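# Place the wall plate flat in the gray tray

## Task

Get the wall plate into the gray tray so that it rests flat against the tray's bottom.

## Robot and tools

Robot: two arms, left_arm and right_arm, each ending in a five-finger hand (right_arm a right hand, left_arm its mirror-image left hand). Calibrated bases in the scene frame: left_arm at (+0.030, +0.420, -0.001) m, right_arm at (+0.032, -0.488, +0.001) m, both nearly unrotated. A post stands fixed behind the arms. Loose objects can get a brief push from outside now and then.

Scene frame: origin at table-top height midway between the nominal bases, +z up, +x outward over the table, +y toward left_arm. Reported hand positions (m), quaternions (wxyz) and velocities (m/s, rad/s) use this frame and may be off by a few cm.

Hand point: a point fixed to the palm, 0.15 m out from the wrist flange and 0.05 m in front of the palm. Its +z runs along the straight fingers, +y out of the palm, +x across the palm away from the thumb on the right hand (toward the thumb on the left hand). Straight fingers extend 0.06-0.07 m past it along +z, about 0.06 m back along -y. A wrist bracket on the little-finger side can strike things; with level fingers the wrist may sit up to 0.11 m (palm down) or 0.23 m (palm up) under the hand point.

One row = 28 numbers, each in [-1, 1]: left_arm dx, dy, dz, rx, ry, rz; left hand little, ring, middle, index, thumb_bend, thumb_turn, force_limit, speed; then the same 14 for right_arm and its hand. Both arms are always in the row. Pose numbers are an offset, not a pose: measured from that arm's Hand target when the action or move starts, along the Hand target's own axes; 1.0 equals 0.6 m or 180 degrees; rx, ry, rz form one rotation vector. Sending 0 for all six means no new request for that arm. Hand numbers are absolute targets: -1 open/straight, +1 closed/curled; thumb_turn -1 beside the palm, +1 opposite the fingers. force_limit maps -1..+1 to about 0..10 N (0..15 N for the two thumb motors); speed rises from near zero at -1 to full at +0.48 and above (full travel 0.49 s). To keep a hand unchanged, resend the last eight hand numbers that were executed for it (or, if none yet, its hand_measured six plus hand_force_limit and hand_speed). Closing at speed -0.94 or lower gives a gentle grip. With the thumb turned in, the hand can wrap objects about 0.035-0.065 m thick, or a handle down to 0.025 m; thumb tip to index pad can pinch light items up to about 0.08 m.

Tools:
- execute_actions(actions, cameras): actions is a list of actions; each action is a table of up to 15 rows, one per 1/30 s step, the last row held to step 15. Every row is an offset from the start of its action, not from the preceding row. Images come only for an empty actions list or when cameras names them.
- move(target, speed, blend, stop_force, zero, blocking, cameras): target is one 28-number row or a list of up to 15 rows, all offsets from the same starting Hand targets. The hand point follows a straight line. speed in m/s, 0.002-3.6, default 0.25 (turn rate twice that in rad/s); one value or one per target. blend in m rounds corners of a list (0 = stop at each). stop_force in N, 3-120, ends an arm's path when its wrist sensor feels that much push against the motion; it is unreliable while turning and needs identical hand numbers in every row. zero (default true) rezeros the sensor before the move. blocking=false returns after about 0.5 s while the move continues (not allowed with stop_force). Paths do not avoid obstacles or the other arm; all stop after 10 s.
- wait(seconds 0-3600), stop(), zoom_image(camera among cam_high, cam_left_wrist, cam_right_wrist; region [x0, y0, x1, y1] pixels, at most 504 per side), show_instructions(), zero_wrist_force(arm), finished_scene(scene 1).

Results: end_effector_position/quaternion/velocities, Hand target (last commanded pose after clipping; next offsets count from it), joint positions and torques, Wrist force and Wrist torque in the end effector's axes plus a peak line, hand_measured, hand_stopped_by (moving, target, force, stalled, fault), hand_load_n (positive = finger pushed open; near 0 after a lost grip), hand_force_limit, hand_speed, motor temperatures. A move adds a "move:" line: done, off_target, moving, held or fault, with limits=paced (pose clipped) or limits=held (steps withheld). Done only means within 3 mm and 2 degrees, not that contact is absent. Cameras: cam_high 896x504, wrist cameras 672x504 fisheye.

Behaviour: orientation commands are clipped each step to 32 degrees from the measured one. A hand point often stops short of its Hand target; a new execute_actions call with zeros re-requests it, otherwise send the remaining distance. Moves are rejected if the wrist would pass too near the arm's base axis.

Avoid: 150 N (plus or minus 25) on any arm part or contact torque at joint limits (wrists 25.2 N m) which stops the arm 10 s; pushing even slightly past a firm contact; collisions between the arms; dropping the plate even a few mm, releasing it while moving, slamming or hard pushes; excess finger force; overheating motors by long stretched holds; anything leaving the table. The plate must stay flat in the tray after release, before finished_scene.

Each tool is called after ">>>" as name(argument=value, ...), one argument or row to a line, values as JSON.

Reference images:

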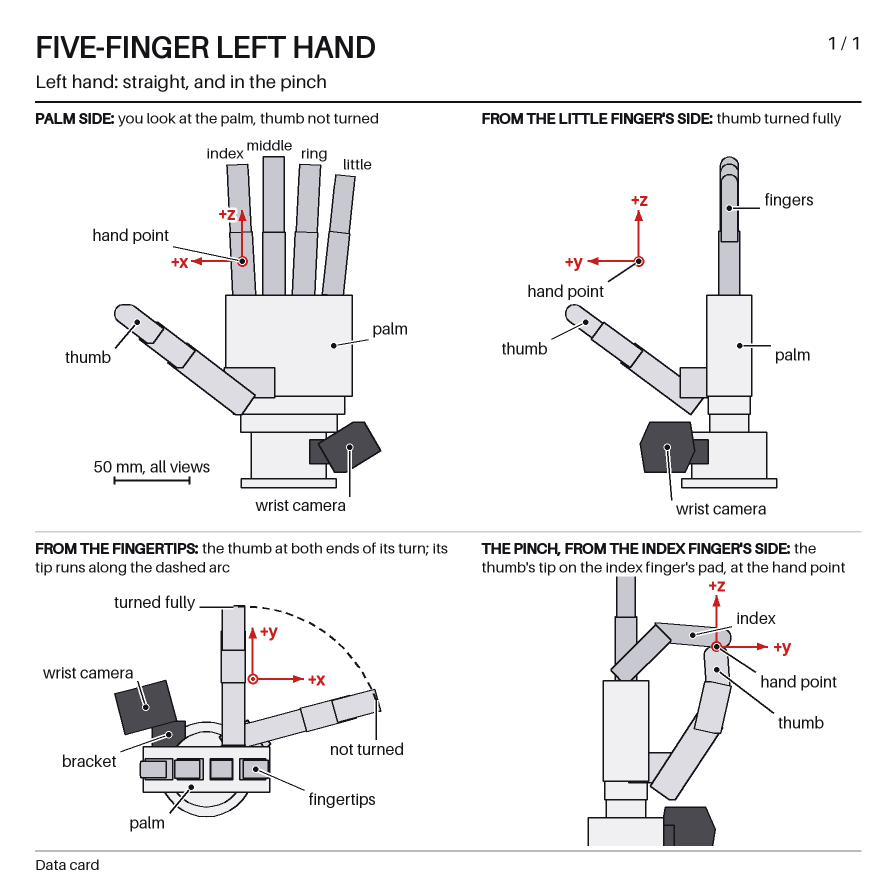

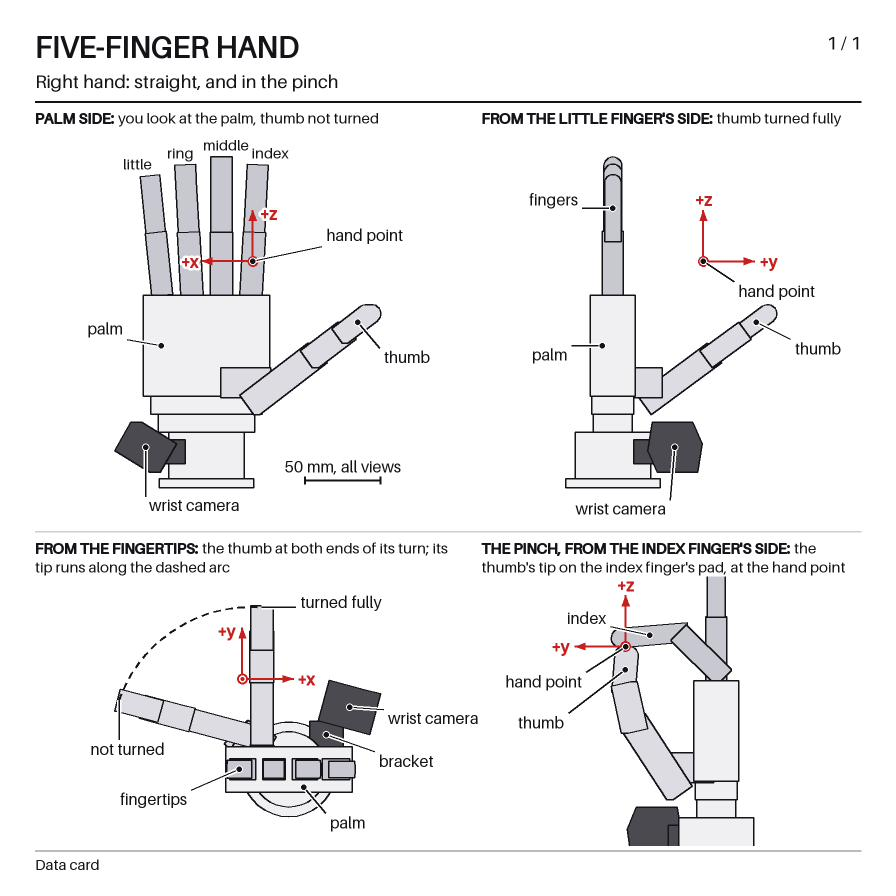

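## Session

>>> execute_actions(
  actions=[],
)

Scene clock: 0.00 s.
left_arm: end_effector_position=(+0.5088, +0.2589, +0.1709) hand_measured=(-1.000, -1.000, -1.000, -1.000, -1.000, -1.000) hand_load_n=(+0.0, +0.0, +0.0, +0.0, +0.0, +0.0) hand_stopped_by=(target, target, target, target, target, target) hand_force_limit=0.00 hand_speed=-0.80 end_effector_quat_wxyz=(+0.273, +0.926, +0.260, +0.033) | right_arm: end_effector_position=(+0.3356, -0.3774, +0.1472) hand_measured=(-1.000, -1.000, -1.000, -1.000, -1.000, -1.000) hand_load_n=(+0.0, +0.0, +0.0, +0.0, +0.0, +0.0) hand_stopped_by=(target, target, target, target, target, target) hand_force_limit=0.00 hand_speed=-0.80 end_effector_quat_wxyz=(+0.052, -0.468, +0.617, -0.631)
Joint positions: left_arm=[3.466 -1.853 -1.859 2.18 -1.015 1.347] | right_arm=[0.627 -1.303 2.085 0.441 2.928 -2.492]
Joint velocities: within noise
Joint torques (N m): no reading
Motor temperatures (°C): left_arm=[36 32 31 44 55 38] | right_arm=[34 45 33 47 42 36]
Wrist force (N): no reading
Wrist torque (N m): no reading
Wrist force, peak (N): no reading
Hand target: left_arm +0.5088, +0.2589, +0.1709; +0.273, +0.926, +0.260, +0.033 | right_arm +0.3356, -0.3774, +0.1472; +0.052, -0.468, +0.617, -0.631

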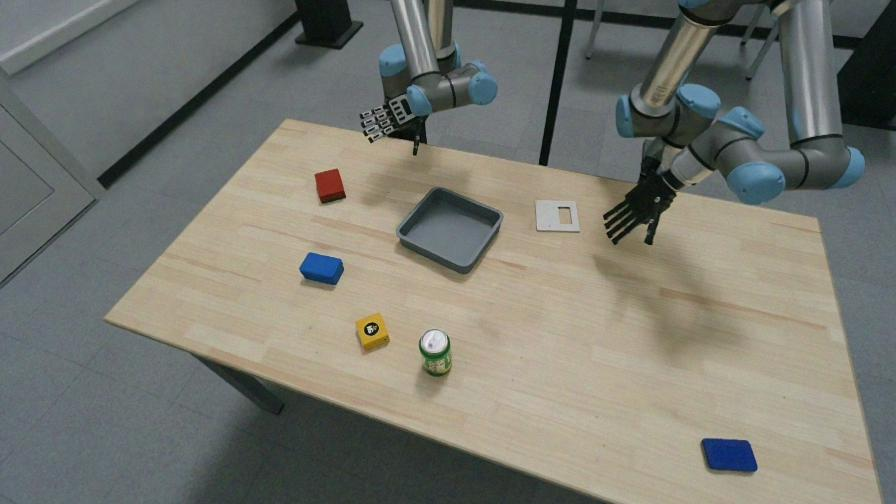

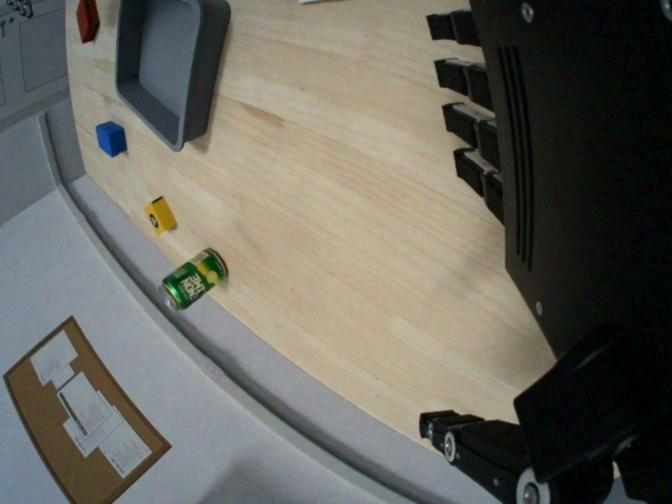

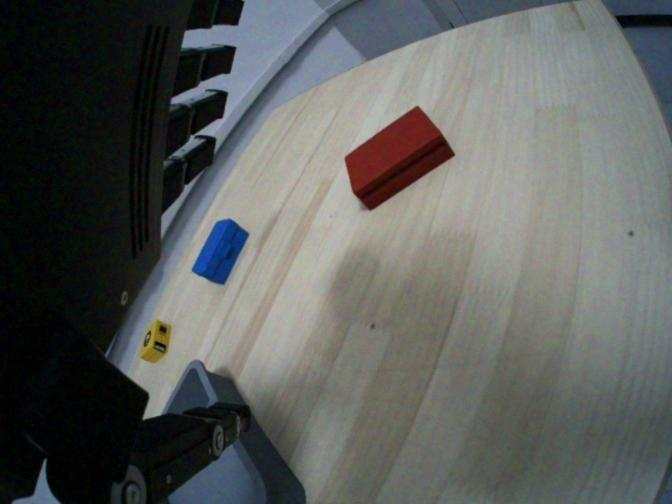

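>>> zoom_image(
  camera="cam_high",
  region=[380, 150, 640, 300],
)

>>> zoom_image(
  camera="cam_high",
  region=[520, 180, 600, 250],
)

Scaled by 1.938 from the camera's image (finer frame: 1280x720).

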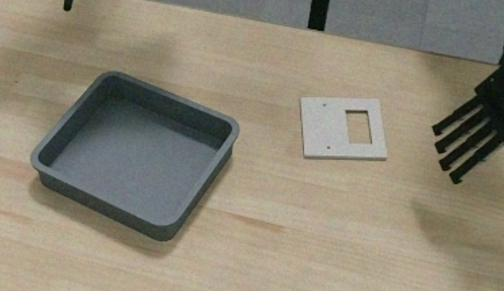

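Scaled by 6.300 from the camera's image (finer frame: 1280x720).

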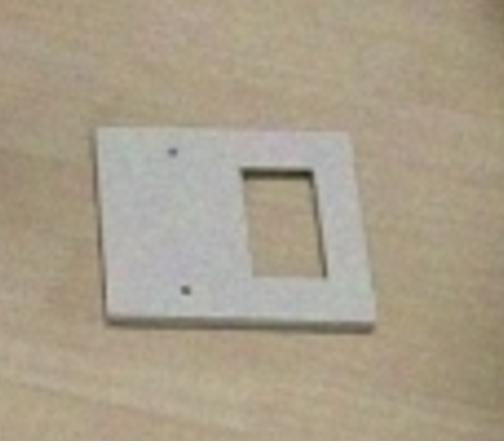

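>>> move(
  target=[
    [0.0918,-0.0911,-0.1826,0,0,0,-1,-1,-1,-1,-1,-1,0,-0.8,-0.0602,-0.2262,-0.1658,-0.0720,-0.2221,-0.1568,-1,-1,-0.28,-0.28,-1,1,0,-0.2],
    [0.0918,-0.0911,-0.1826,0,0,0,-1,-1,-1,-1,-1,-1,0,-0.8,-0.2638,-0.3003,-0.3970,0.0060,-0.4796,-0.2686,-1,-1,-0.28,-0.28,-1,1,0,-0.2],
    [0.0918,-0.0911,-0.1826,0,0,0,-1,-1,-1,-1,-1,-1,0,-0.8,-0.5320,-0.2277,-0.5707,0.2455,-0.6973,-0.2751,-1,-1,-0.28,-0.28,-1,1,0,-0.2],
  ],
  speed=0.3,
  blend=[0.05,0.05,0],
  cameras=["all"],
)

Scene clock: 53.00 s.
left_arm: end_effector_position=(+0.5087, +0.3790, +0.2309) hand_measured=(-1.000, -1.000, -1.000, -1.000, -1.000, -1.000) hand_load_n=(+0.0, +0.0, +0.0, +0.0, +0.0, +0.0) hand_stopped_by=(target, target, target, target, target, target) hand_force_limit=0.00 hand_speed=-0.80 end_effector_quat_wxyz=(+0.273, +0.926, +0.260, +0.033) | right_arm: end_effector_position=(+0.3592, +0.1094, +0.1608) hand_measured=(-1.000, -1.000, -0.280, -0.280, -1.000, +1.000) hand_load_n=(+0.0, +0.0, +0.0, +0.0, +0.0, +0.0) hand_stopped_by=(target, target, target, target, target, target) hand_force_limit=0.00 hand_speed=-0.20 end_effector_quat_wxyz=(-0.462, +0.868, +0.182, +0.014)
Joint positions: left_arm=[3.765 -1.836 -1.761 1.88 -1.031 1.697] | right_arm=[0.597 -0.913 1.143 0.784 0.739 -4.248]
Joint torques (N m): left_arm=[5.86 17.94 28.81 -3.67 -0.95 1.73] | right_arm=[8.84 -35.01 -36.43 3.69 -3.49 -1.28]
Motor temperatures (°C): left_arm=[35 32 31 44 55 38] | right_arm=[34 45 33 46 42 36]
Wrist force (N): left_arm=[0.0 0.2 0.1] | right_arm=[0.1 0.6 -0.7]
Wrist torque (N m): left_arm=[0.09 -0.03 -0.04] | right_arm=[-0.01 -0.13 0.14]
Wrist force, peak (N): left_arm=[-0.4 0.4 0.4] | right_arm=[-0.6 -0.5 -1.6]
Hand target: left_arm +0.5087, +0.3790, +0.2309; +0.273, +0.926, +0.260, +0.033 | right_arm +0.3592, +0.1095, +0.1608; -0.463, +0.868, +0.183, +0.014
Off the commanded pose: left_arm 0.000 m, 0 deg | right_arm 0.000 m, 0 deg.
move: done
cam_left_wrist: T_world_to_cam=[[-0.18602, 0.82016, -0.54104, -0.0868], [0.6956, 0.49883, 0.51702, -0.66573], [0.69393, -0.28017, -0.66329, 0.02277]] pos_world=[0.43113, 0.40965, 0.31234]
cam_right_wrist: T_world_to_cam=[[0.59951, -0.40316, -0.69141, -0.07191], [-0.57918, -0.81475, -0.02712, 0.28848], [-0.55239, 0.41671, -0.72195, 0.37912]] pos_world=[0.41962, 0.04807, 0.23181]

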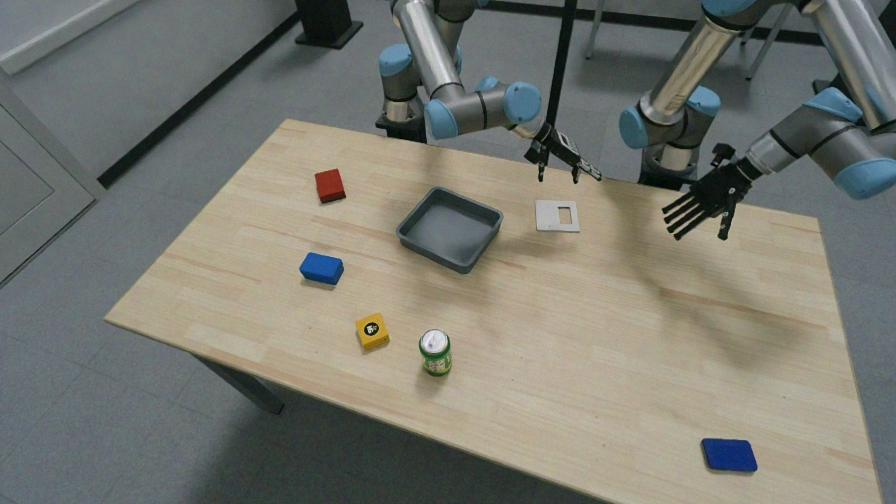

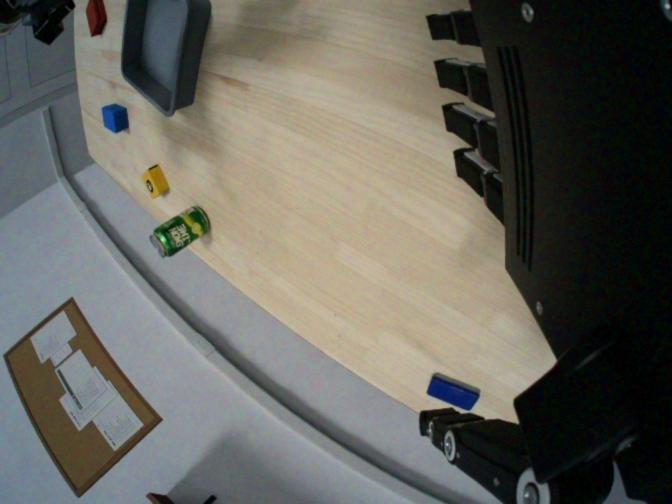

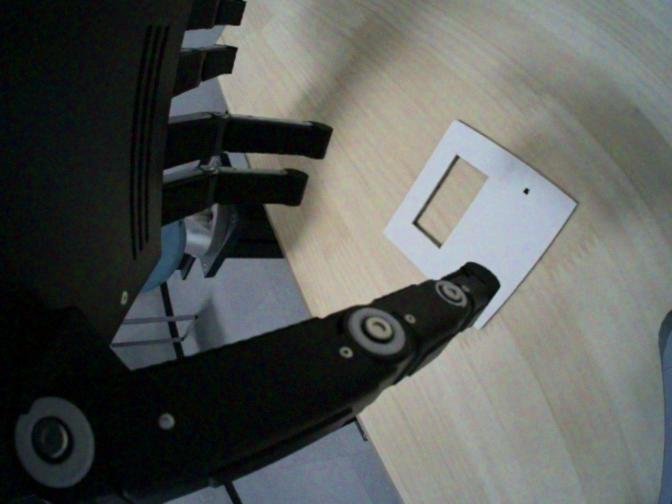

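>>> zoom_image(
  camera="cam_right_wrist",
  region=[260, 90, 600, 345],
)

>>> zoom_image(
  camera="cam_high",
  region=[500, 110, 640, 250],
)

Scaled by 1.482 from the camera's image (finer frame: 960x720).

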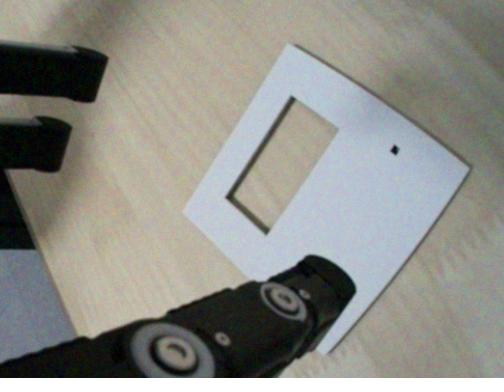

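Scaled by 3.600 from the camera's image (finer frame: 1280x720).

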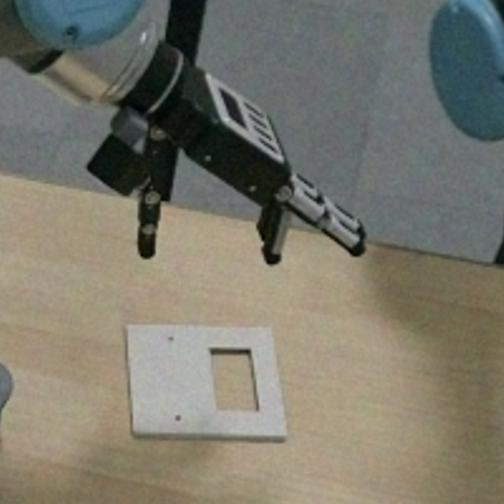

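>>> zoom_image(
  camera="cam_high",
  region=[530, 150, 610, 195],
)

>>> zoom_image(
  camera="cam_right_wrist",
  region=[150, 100, 350, 240],
)

Scaled by 6.300 from the camera's image (finer frame: 1280x720).

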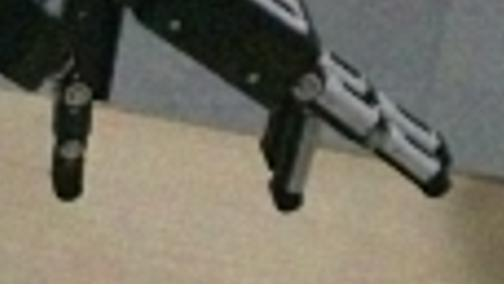

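Scaled by 2.520 from the camera's image (finer frame: 960x720).

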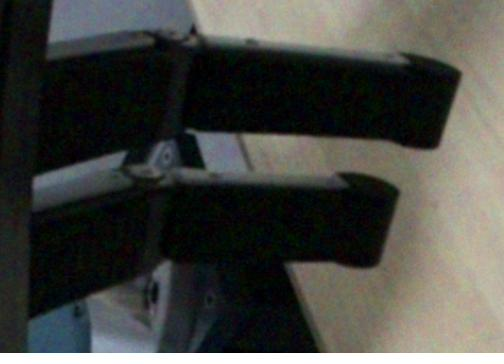

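>>> move(
  target=[0,0,0,0,0,0,-1,-1,-1,-1,-1,-1,0,-0.8,-0.0377,0.1512,0.1,0,0,0,-1,-1,-0.32,-0.32,-1,1,0,-0.5],
  speed=0.1,
  cameras=["cam_high","cam_right_wrist"],
)

>>> zoom_image(
  camera="cam_right_wrist",
  region=[180, 100, 500, 340],
)

>>> zoom_image(
  camera="cam_high",
  region=[520, 160, 600, 240],
)

Scene clock: 65.97 s.
left_arm: end_effector_position=(+0.5087, +0.3790, +0.2309) hand_measured=(-1.000, -1.000, -1.000, -1.000, -1.000, -1.000) hand_load_n=(+0.0, +0.0, +0.0, +0.0, +0.0, +0.0) hand_stopped_by=(target, target, target, target, target, target) hand_force_limit=0.00 hand_speed=-0.80 end_effector_quat_wxyz=(+0.273, +0.926, +0.260, +0.033) | right_arm: end_effector_position=(+0.3592, +0.1052, +0.0498) hand_measured=(-1.000, -1.000, -0.320, -0.320, -1.000, +1.000) hand_load_n=(+0.0, +0.0, +0.0, +0.0, +0.0, +0.0) hand_stopped_by=(target, target, target, target, target, target) hand_force_limit=0.00 hand_speed=-0.50 end_effector_quat_wxyz=(-0.463, +0.868, +0.183, +0.014)
Joint positions: left_arm=[3.765 -1.836 -1.761 1.88 -1.031 1.697] | right_arm=[0.591 -0.825 1.292 0.553 0.736 -4.256]
Joint torques (N m): left_arm=[6.87 18.13 27.71 -3.76 -0.74 1.68] | right_arm=[-10.58 -35.86 -4.16 -0.6 -2.95 1.04]
Motor temperatures (°C): left_arm=[35 32 31 44 55 38] | right_arm=[34 45 33 46 42 36]
Wrist force (N): left_arm=[0.1 0.2 -0.1] | right_arm=[-0.2 0.8 -1.2]
Wrist torque (N m): left_arm=[0.09 -0.06 -0.03] | right_arm=[0.05 -0.10 0.11]
Wrist force, peak (N): left_arm=[-0.2 0.5 0.3] | right_arm=[-0.2 1.4 -0.7]
Hand target: left_arm +0.5087, +0.3790, +0.2309; +0.273, +0.926, +0.260, +0.033 | right_arm +0.3592, +0.1052, +0.0497; -0.463, +0.868, +0.183, +0.014
Off the commanded pose: left_arm 0.000 m, 0 deg | right_arm 0.000 m, 0 deg.
move: done
cam_right_wrist: T_world_to_cam=[[0.59958, -0.40301, -0.69144, -0.15042], [-0.57896, -0.8149, -0.02708, 0.28194], [-0.55255, 0.41655, -0.72192, 0.30097]] pos_world=[0.41972, 0.04376, 0.12091]

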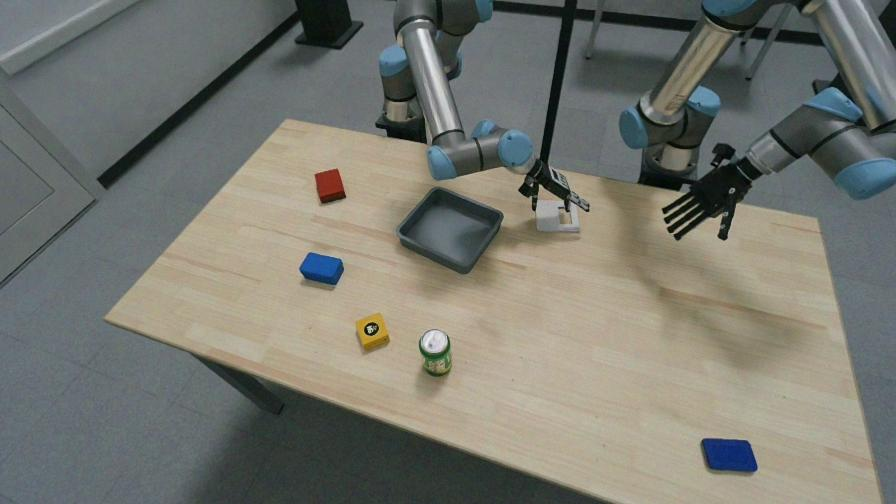

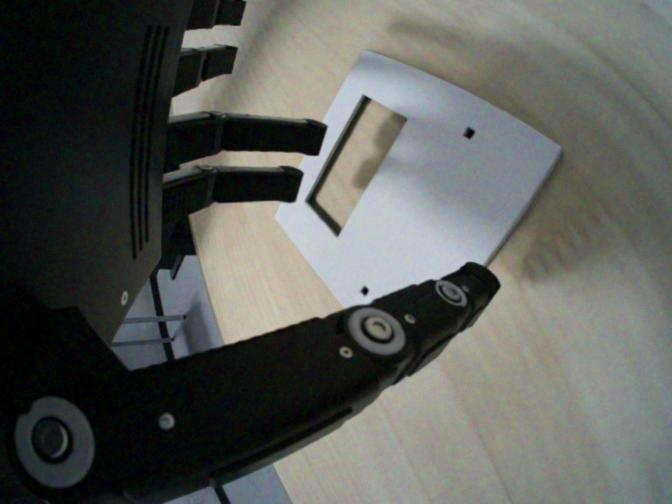

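Scaled by 1.575 from the camera's image (finer frame: 960x720).

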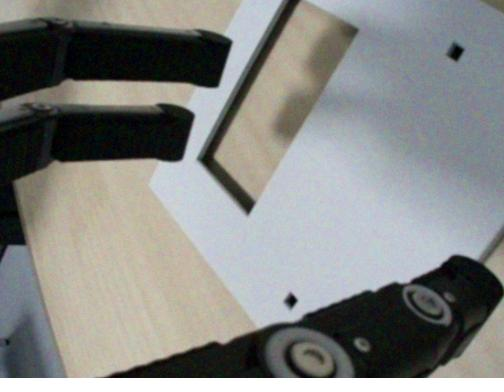

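Scaled by 6.300 from the camera's image (finer frame: 1280x720).

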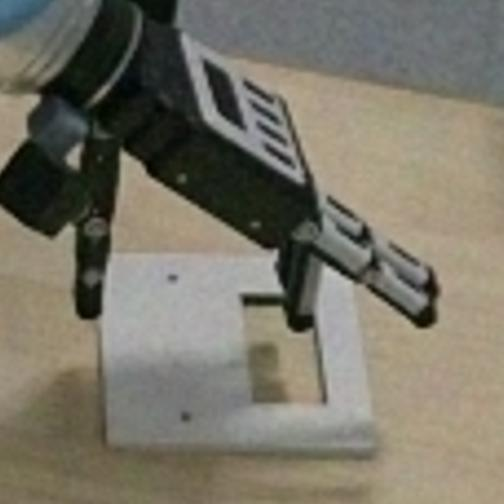

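>>> move(
  target=[0,0,0,0,0,0,-1,-1,-1,-1,-1,-1,0,-0.8,-0.0064,0.0265,0.0191,0,0,0,-1,-1,-0.32,-0.32,-1,1,0,-0.5],
  speed=0.02,
  stop_force=5,
  cameras=["cam_high","cam_right_wrist"],
)

>>> zoom_image(
  camera="cam_right_wrist",
  region=[180, 60, 500, 300],
)

>>> zoom_image(
  camera="cam_high",
  region=[520, 170, 600, 250],
)

Scene clock: 70.33 s.
left_arm: end_effector_position=(+0.5087, +0.3790, +0.2309) hand_measured=(-1.000, -1.000, -1.000, -1.000, -1.000, -1.000) hand_load_n=(+0.0, +0.0, +0.0, +0.0, +0.0, +0.0) hand_stopped_by=(target, target, target, target, target, target) hand_force_limit=0.00 hand_speed=-0.80 end_effector_quat_wxyz=(+0.273, +0.926, +0.260, +0.033) | right_arm: end_effector_position=(+0.3592, +0.1052, +0.0298) hand_measured=(-1.000, -1.000, -0.320, -0.320, -1.000, +1.000) hand_load_n=(+0.0, +0.0, +0.0, +0.0, +0.0, +0.0) hand_stopped_by=(target, target, target, target, target, target) hand_force_limit=0.00 hand_speed=-0.50 end_effector_quat_wxyz=(-0.463, +0.868, +0.183, +0.014)
Joint positions: left_arm=[3.765 -1.836 -1.761 1.88 -1.031 1.697] | right_arm=[0.591 -0.802 1.307 0.514 0.736 -4.256]
Joint torques (N m): left_arm=[6.43 17.4 28.95 -3.64 -0.8 1.63] | right_arm=[7.9 -37.66 -6.41 -0.46 1.42 1]
Motor temperatures (°C): left_arm=[35 32 31 43 55 38] | right_arm=[34 45 33 46 42 36]
Wrist force (N): left_arm=[0.0 0.3 -0.1] | right_arm=[-0.4 0.6 -1.2]
Wrist torque (N m): left_arm=[0.11 -0.04 -0.04] | right_arm=[0.03 -0.07 0.08]
Wrist force, peak (N): left_arm=[0.0 0.6 0.0] | right_arm=[-0.2 0.9 -1.4]
Hand target: left_arm +0.5087, +0.3790, +0.2309; +0.273, +0.926, +0.260, +0.033 | right_arm +0.3592, +0.1052, +0.0298; -0.463, +0.868, +0.183, +0.014
Off the commanded pose: left_arm 0.000 m, 0 deg | right_arm 0.000 m, 0 deg.
move: done
cam_right_wrist: T_world_to_cam=[[0.59955, -0.40299, -0.69147, -0.16426], [-0.57901, -0.81487, -0.02713, 0.2815], [-0.55252, 0.41664, -0.72189, 0.2864]] pos_world=[0.41972, 0.04387, 0.10081]

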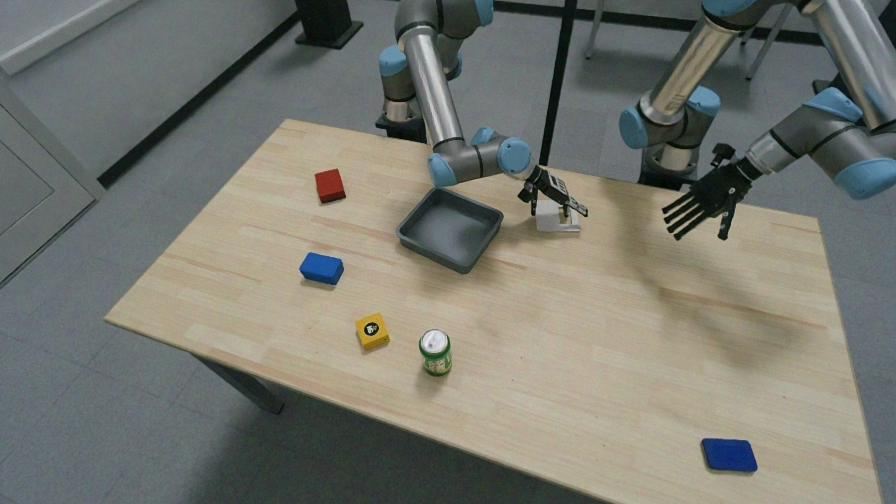

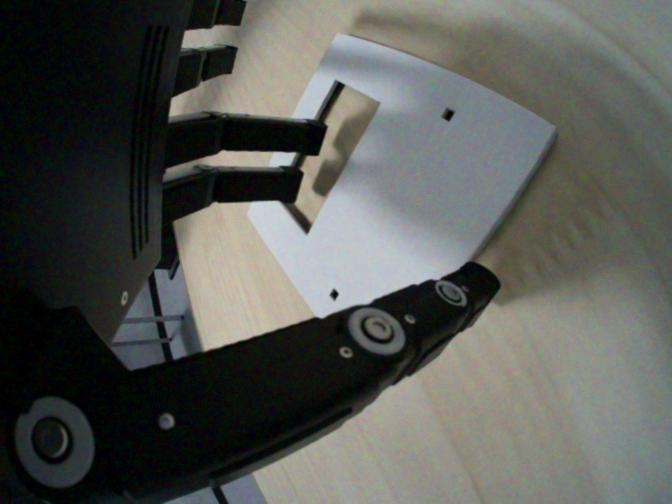

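Scaled by 1.575 from the camera's image (finer frame: 960x720).

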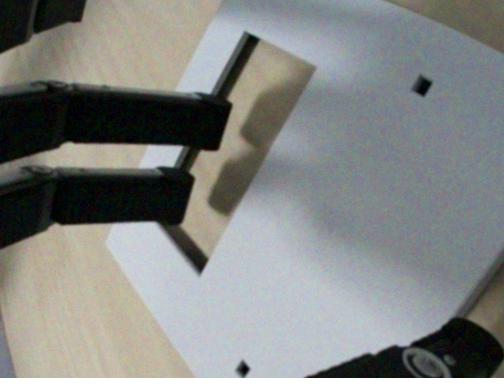

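Scaled by 6.300 from the camera's image (finer frame: 1280x720).

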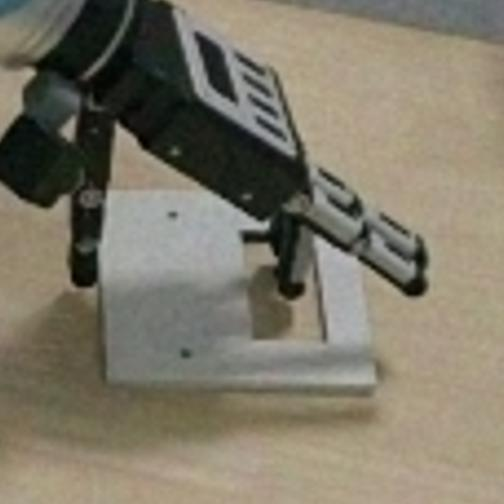

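>>> move(
  target=[0,0,0,0,0,0,-1,-1,-1,-1,-1,-1,0,-0.8,-0.0062,0.0258,0.0186,0,0,0,-1,-1,-0.32,-0.32,-1,1,0,-0.5],
  speed=0.006,
  stop_force=3,
  cameras=["cam_high","cam_right_wrist"],
)

>>> zoom_image(
  camera="cam_right_wrist",
  region=[160, 60, 520, 330],
)

>>> zoom_image(
  camera="cam_high",
  region=[520, 170, 600, 250],
)

Scene clock: 74.37 s.
left_arm: end_effector_position=(+0.5087, +0.3790, +0.2309) hand_measured=(-1.000, -1.000, -1.000, -1.000, -1.000, -1.000) hand_load_n=(+0.0, +0.0, +0.0, +0.0, +0.0, +0.0) hand_stopped_by=(target, target, target, target, target, target) hand_force_limit=0.00 hand_speed=-0.80 end_effector_quat_wxyz=(+0.273, +0.926, +0.260, +0.033) | right_arm: end_effector_position=(+0.3592, +0.1053, +0.0207) hand_measured=(-1.000, -1.000, -0.320, -0.320, -1.000, +1.000) hand_load_n=(+0.0, +0.0, +0.0, +0.0, +0.0, +0.0) hand_stopped_by=(target, target, target, target, target, target) hand_force_limit=0.00 hand_speed=-0.50 end_effector_quat_wxyz=(-0.463, +0.868, +0.183, +0.014)
Joint positions: left_arm=[3.765 -1.836 -1.761 1.88 -1.031 1.697] | right_arm=[0.591 -0.791 1.313 0.497 0.736 -4.256]
Joint torques (N m): left_arm=[5.56 18.39 29.07 -3.63 -0.7 1.63] | right_arm=[7.07 -49.38 -24.81 3.21 1.66 1.09]
Motor temperatures (°C): left_arm=[35 32 31 43 55 38] | right_arm=[34 45 33 46 42 36]
Wrist force (N): left_arm=[0.0 0.2 0.0] | right_arm=[-0.2 -1.9 -2.9]
Wrist torque (N m): left_arm=[0.09 -0.05 -0.03] | right_arm=[-0.01 -0.06 0.03]
Wrist force, peak (N): left_arm=[-0.1 0.4 0.4] | right_arm=[0.5 -4.1 -4.1]
Hand target: left_arm +0.5087, +0.3790, +0.2309; +0.273, +0.926, +0.260, +0.033 | right_arm +0.3592, +0.1053, +0.0207; -0.463, +0.868, +0.183, +0.014 (not the last commanded pose)
Off the commanded pose: left_arm 0.000 m, 0 deg | right_arm 0.010 m, 0 deg.
move: contact (right_arm)
cam_right_wrist: T_world_to_cam=[[0.59955, -0.40299, -0.69147, -0.17056], [-0.57901, -0.81487, -0.02713, 0.28125], [-0.55252, 0.41664, -0.72189, 0.27983]] pos_world=[0.41972, 0.04387, 0.09171]

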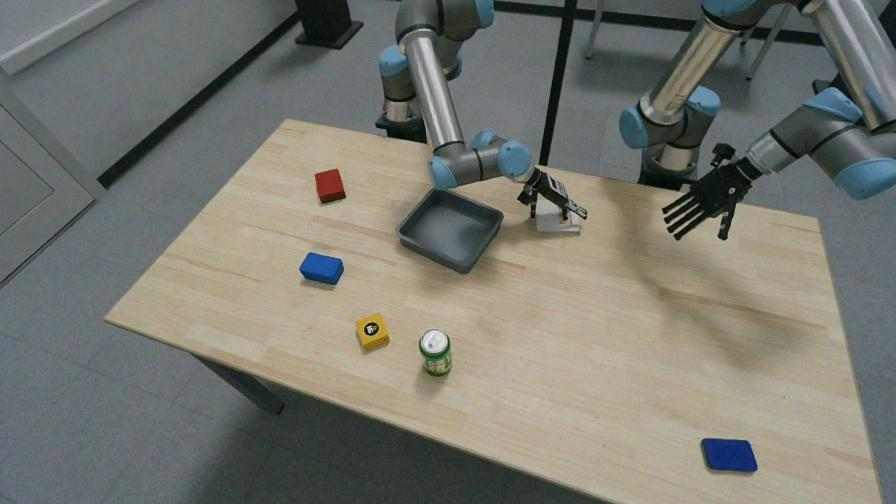

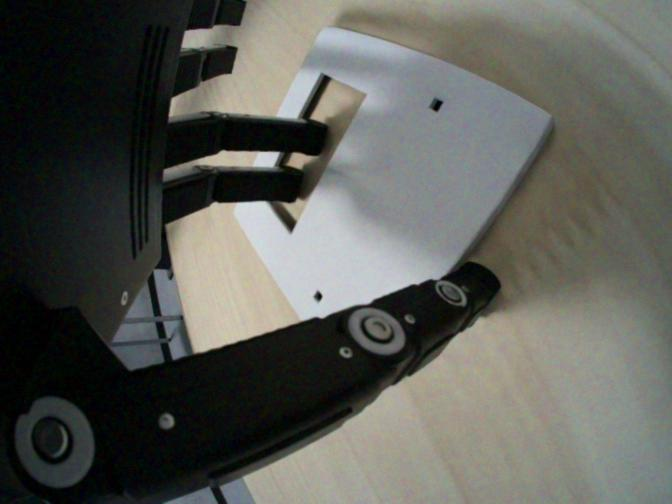

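Scaled by 1.400 from the camera's image (finer frame: 960x720).

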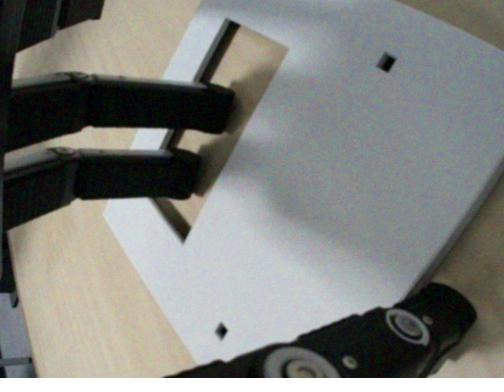

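Scaled by 6.300 from the camera's image (finer frame: 1280x720).

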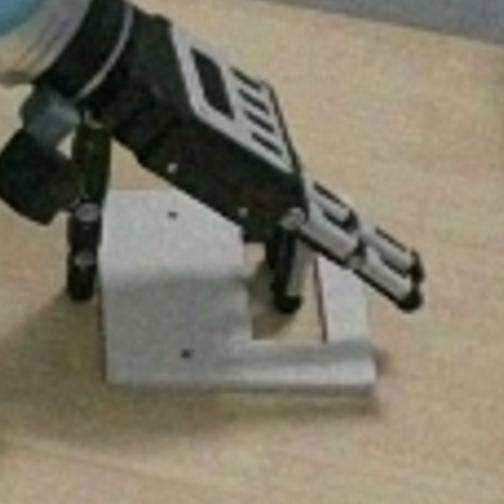

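>>> move(
  target=[0,0,0,0,0,0,-1,-1,-1,-1,-1,-1,0,-0.8,0.0003,-0.00133,-0.00096,0,0,0,-1,-1,-0.32,-0.32,-1,1,0,-0.5],
  speed=0.01,
)

>>> move(
  target=[0,0,0,0,0,0,-1,-1,-1,-1,-1,-1,0,-0.8,0,0,0,0,0,0,-1,-1,0.1,0.1,-1,1,-0.3,-0.94],
  cameras=["cam_high","cam_right_wrist"],
)

>>> zoom_image(
  camera="cam_right_wrist",
  region=[160, 60, 520, 330],
)

>>> zoom_image(
  camera="cam_high",
  region=[520, 170, 600, 250],
)

Scene clock: 77.30 s.
left_arm: end_effector_position=(+0.5087, +0.3790, +0.2309) hand_measured=(-1.000, -1.000, -1.000, -1.000, -1.000, -1.000) hand_load_n=(+0.0, +0.0, +0.0, +0.0, +0.0, +0.0) hand_stopped_by=(target, target, target, target, target, target) hand_force_limit=0.00 hand_speed=-0.80 end_effector_quat_wxyz=(+0.273, +0.926, +0.260, +0.033) | right_arm: end_effector_position=(+0.3592, +0.1052, +0.0216) hand_measured=(-1.000, -1.000, -0.320, -0.320, -1.000, +1.000) hand_load_n=(+0.0, +0.0, +0.0, -0.5, +0.0, +0.0) hand_stopped_by=(target, target, target, target, target, target) hand_force_limit=0.00 hand_speed=-0.50 end_effector_quat_wxyz=(-0.463, +0.868, +0.183, +0.014)
Joint positions: left_arm=[3.765 -1.836 -1.761 1.88 -1.031 1.697] | right_arm=[0.591 -0.792 1.313 0.499 0.736 -4.256]
Joint torques (N m): left_arm=[6.57 17.84 28.24 -3.85 -0.69 1.53] | right_arm=[8.31 -51.52 -32.27 3.51 1.39 0.74]
Motor temperatures (°C): left_arm=[35 32 31 43 55 38] | right_arm=[34 45 33 46 42 36]
Wrist force (N): left_arm=[-0.1 0.2 -0.3] | right_arm=[-0.2 1.1 -1.2]
Wrist torque (N m): left_arm=[0.11 -0.03 -0.04] | right_arm=[0.11 -0.11 0.10]
Wrist force, peak (N): left_arm=[0.0 0.7 0.0] | right_arm=[-0.2 -2.1 -3.1]
Hand target: left_arm +0.5087, +0.3790, +0.2309; +0.273, +0.926, +0.260, +0.033 | right_arm +0.3592, +0.1053, +0.0217; -0.463, +0.868, +0.183, +0.014
Off the commanded pose: left_arm 0.000 m, 0 deg | right_arm 0.000 m, 0 deg.
move: done

Scene clock: 79.03 s.
left_arm: end_effector_position=(+0.5087, +0.3790, +0.2309) hand_measured=(-1.000, -1.000, -1.000, -1.000, -1.000, -1.000) hand_load_n=(+0.0, +0.0, +0.0, +0.0, +0.0, +0.0) hand_stopped_by=(target, target, target, target, target, target) hand_force_limit=0.00 hand_speed=-0.80 end_effector_quat_wxyz=(+0.273, +0.926, +0.260, +0.033) | right_arm: end_effector_position=(+0.3592, +0.1053, +0.0217) hand_measured=(-1.000, -1.000, -0.084, -0.072, -1.000, +1.000) hand_load_n=(+0.0, +0.0, +3.0, +4.0, +0.5, -0.5) hand_stopped_by=(target, target, force, force, target, target) hand_force_limit=-0.30 hand_speed=-0.94 end_effector_quat_wxyz=(-0.463, +0.868, +0.183, +0.014)
Joint positions: left_arm=[3.765 -1.836 -1.761 1.88 -1.031 1.697] | right_arm=[0.591 -0.792 1.313 0.499 0.736 -4.256]
Joint torques (N m): left_arm=[6.7 17.48 28.85 -3.79 -0.62 1.55] | right_arm=[10.09 -50.28 -32.23 3.28 1.94 0.73]
Motor temperatures (°C): left_arm=[35 32 31 43 55 38] | right_arm=[34 45 33 46 42 36]
Wrist force (N): left_arm=[0.0 0.2 0.0] | right_arm=[-0.3 1.4 -1.2]
Wrist torque (N m): left_arm=[0.09 -0.04 -0.03] | right_arm=[0.13 -0.08 0.09]
Wrist force, peak (N): left_arm=[0.1 0.4 -0.1] | right_arm=[-0.3 1.4 -1.2]
Hand target: left_arm +0.5087, +0.3790, +0.2309; +0.273, +0.926, +0.260, +0.033 | right_arm +0.3592, +0.1053, +0.0217; -0.463, +0.868, +0.183, +0.014
Off the commanded pose: left_arm 0.000 m, 0 deg | right_arm 0.000 m, 0 deg.
move: done
cam_right_wrist: T_world_to_cam=[[0.59955, -0.40299, -0.69147, -0.16986], [-0.57901, -0.81487, -0.02713, 0.28128], [-0.55252, 0.41664, -0.72189, 0.28055]] pos_world=[0.41972, 0.04387, 0.09271]

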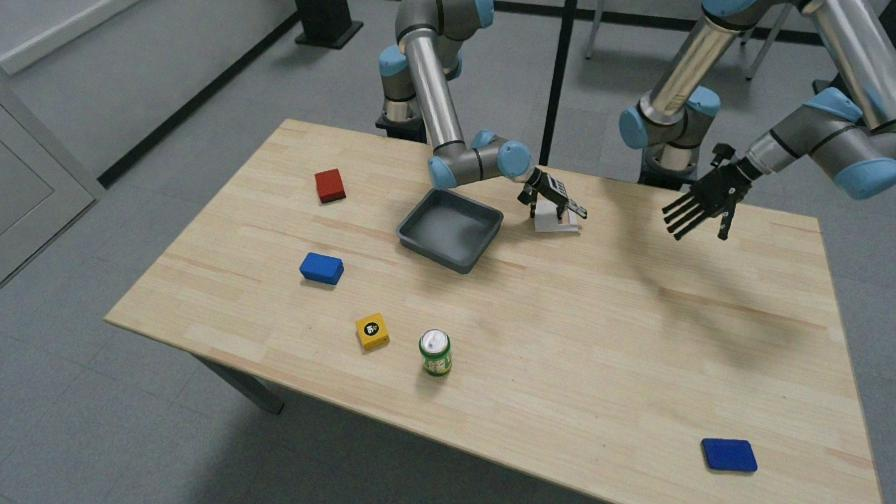

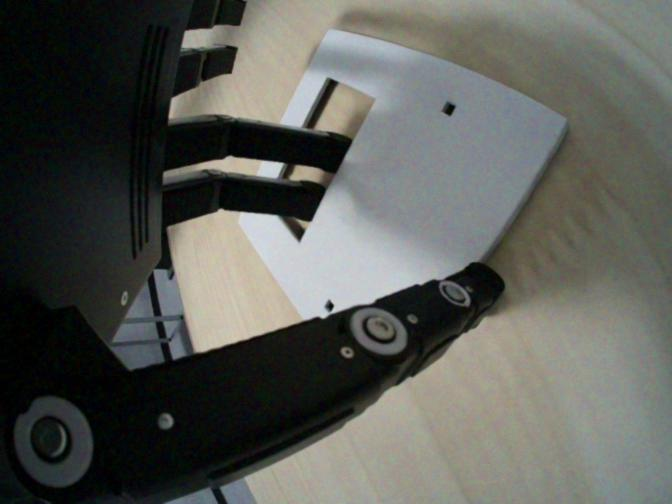

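Scaled by 1.400 from the camera's image (finer frame: 960x720).

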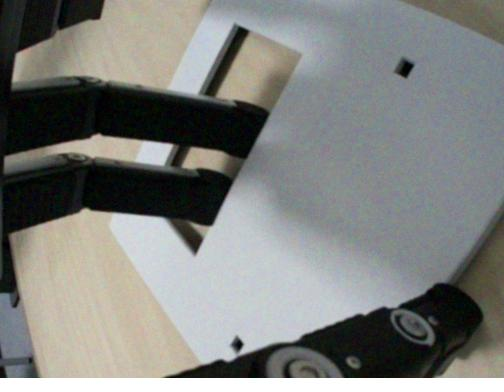

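Scaled by 6.300 from the camera's image (finer frame: 1280x720).

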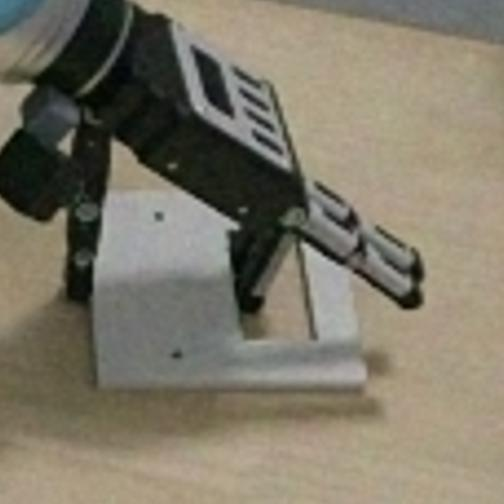

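>>> move(
  target=[0,0,0,0,0,0,-1,-1,-1,-1,-1,-1,0,-0.8,0.0064,-0.0265,-0.0191,0,0,0,-1,-1,0.1,0.1,-1,1,-0.3,-0.94],
  speed=0.03,
  cameras=["cam_high","cam_right_wrist"],
)

>>> zoom_image(
  camera="cam_right_wrist",
  region=[160, 60, 520, 330],
)

>>> zoom_image(
  camera="cam_high",
  region=[510, 160, 600, 250],
)

Scene clock: 80.73 s.
left_arm: end_effector_position=(+0.5087, +0.3790, +0.2309) hand_measured=(-1.000, -1.000, -1.000, -1.000, -1.000, -1.000) hand_load_n=(+0.0, +0.0, +0.0, +0.0, +0.0, +0.0) hand_stopped_by=(target, target, target, target, target, target) hand_force_limit=0.00 hand_speed=-0.80 end_effector_quat_wxyz=(+0.273, +0.926, +0.260, +0.033) | right_arm: end_effector_position=(+0.3592, +0.1052, +0.0415) hand_measured=(-1.000, -1.000, -0.084, -0.072, -1.000, +1.000) hand_load_n=(+0.0, +0.0, +3.5, +4.0, +1.0, -0.5) hand_stopped_by=(target, target, force, force, target, target) hand_force_limit=-0.30 hand_speed=-0.94 end_effector_quat_wxyz=(-0.463, +0.868, +0.183, +0.014)
Joint positions: left_arm=[3.765 -1.836 -1.761 1.88 -1.031 1.697] | right_arm=[0.591 -0.816 1.298 0.537 0.736 -4.256]
Joint torques (N m): left_arm=[6.66 17.43 28.76 -3.68 -0.78 1.64] | right_arm=[-7.4 -52.43 -32.55 3.29 -0.06 -0.83]
Motor temperatures (°C): left_arm=[35 32 31 43 55 38] | right_arm=[34 45 33 46 42 36]
Wrist force (N): left_arm=[0.1 0.4 0.0] | right_arm=[-0.4 1.4 -0.9]
Wrist torque (N m): left_arm=[0.11 -0.05 -0.04] | right_arm=[0.11 -0.09 0.09]
Wrist force, peak (N): left_arm=[0.0 0.5 -0.1] | right_arm=[-0.4 1.4 -1.1]
Hand target: left_arm +0.5087, +0.3790, +0.2309; +0.273, +0.926, +0.260, +0.033 | right_arm +0.3592, +0.1052, +0.0416; -0.463, +0.868, +0.183, +0.014
Off the commanded pose: left_arm 0.000 m, 0 deg | right_arm 0.000 m, 0 deg.
move: done
cam_right_wrist: T_world_to_cam=[[0.59958, -0.40301, -0.69144, -0.15606], [-0.57896, -0.8149, -0.02708, 0.28174], [-0.55255, 0.41655, -0.72192, 0.29488]] pos_world=[0.41962, 0.04387, 0.11261]

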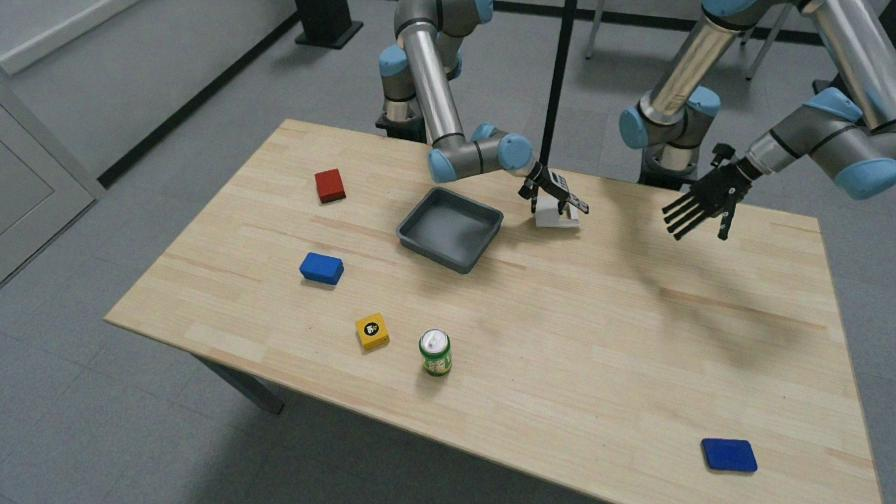

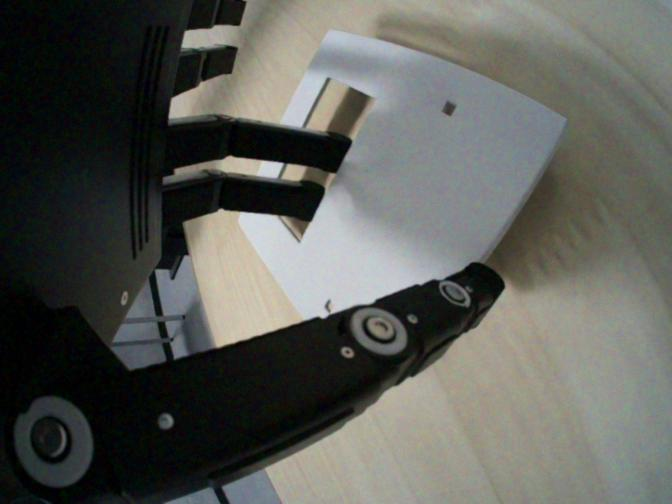

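Scaled by 1.400 from the camera's image (finer frame: 960x720).

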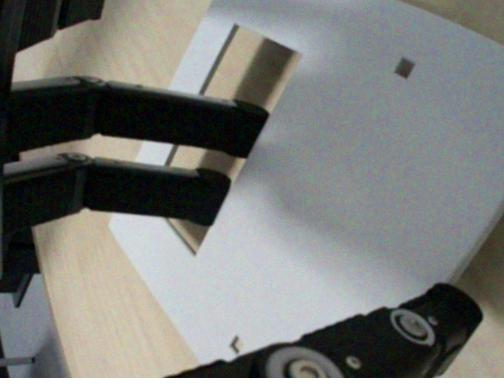

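Scaled by 5.600 from the camera's image (finer frame: 1280x720).

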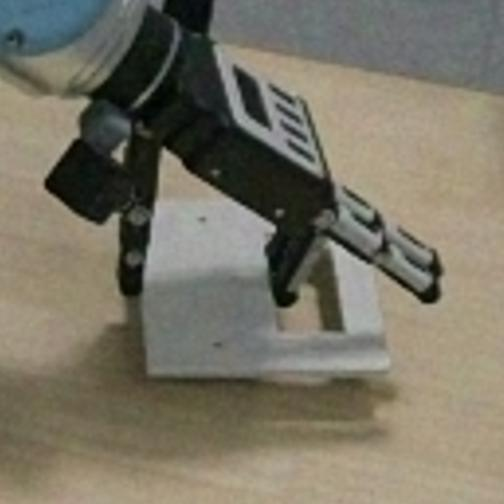

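>>> zoom_image(
  camera="cam_high",
  region=[385, 175, 515, 285],
)

Scaled by 3.877 from the camera's image (finer frame: 1280x720).

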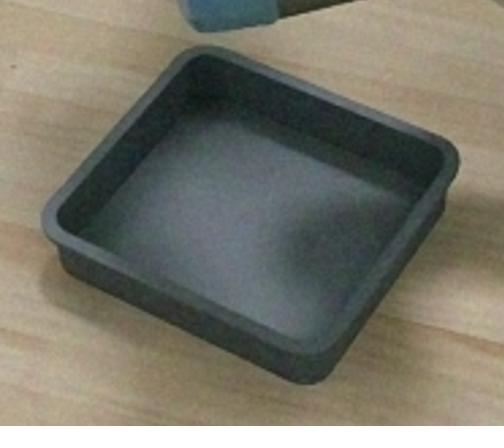

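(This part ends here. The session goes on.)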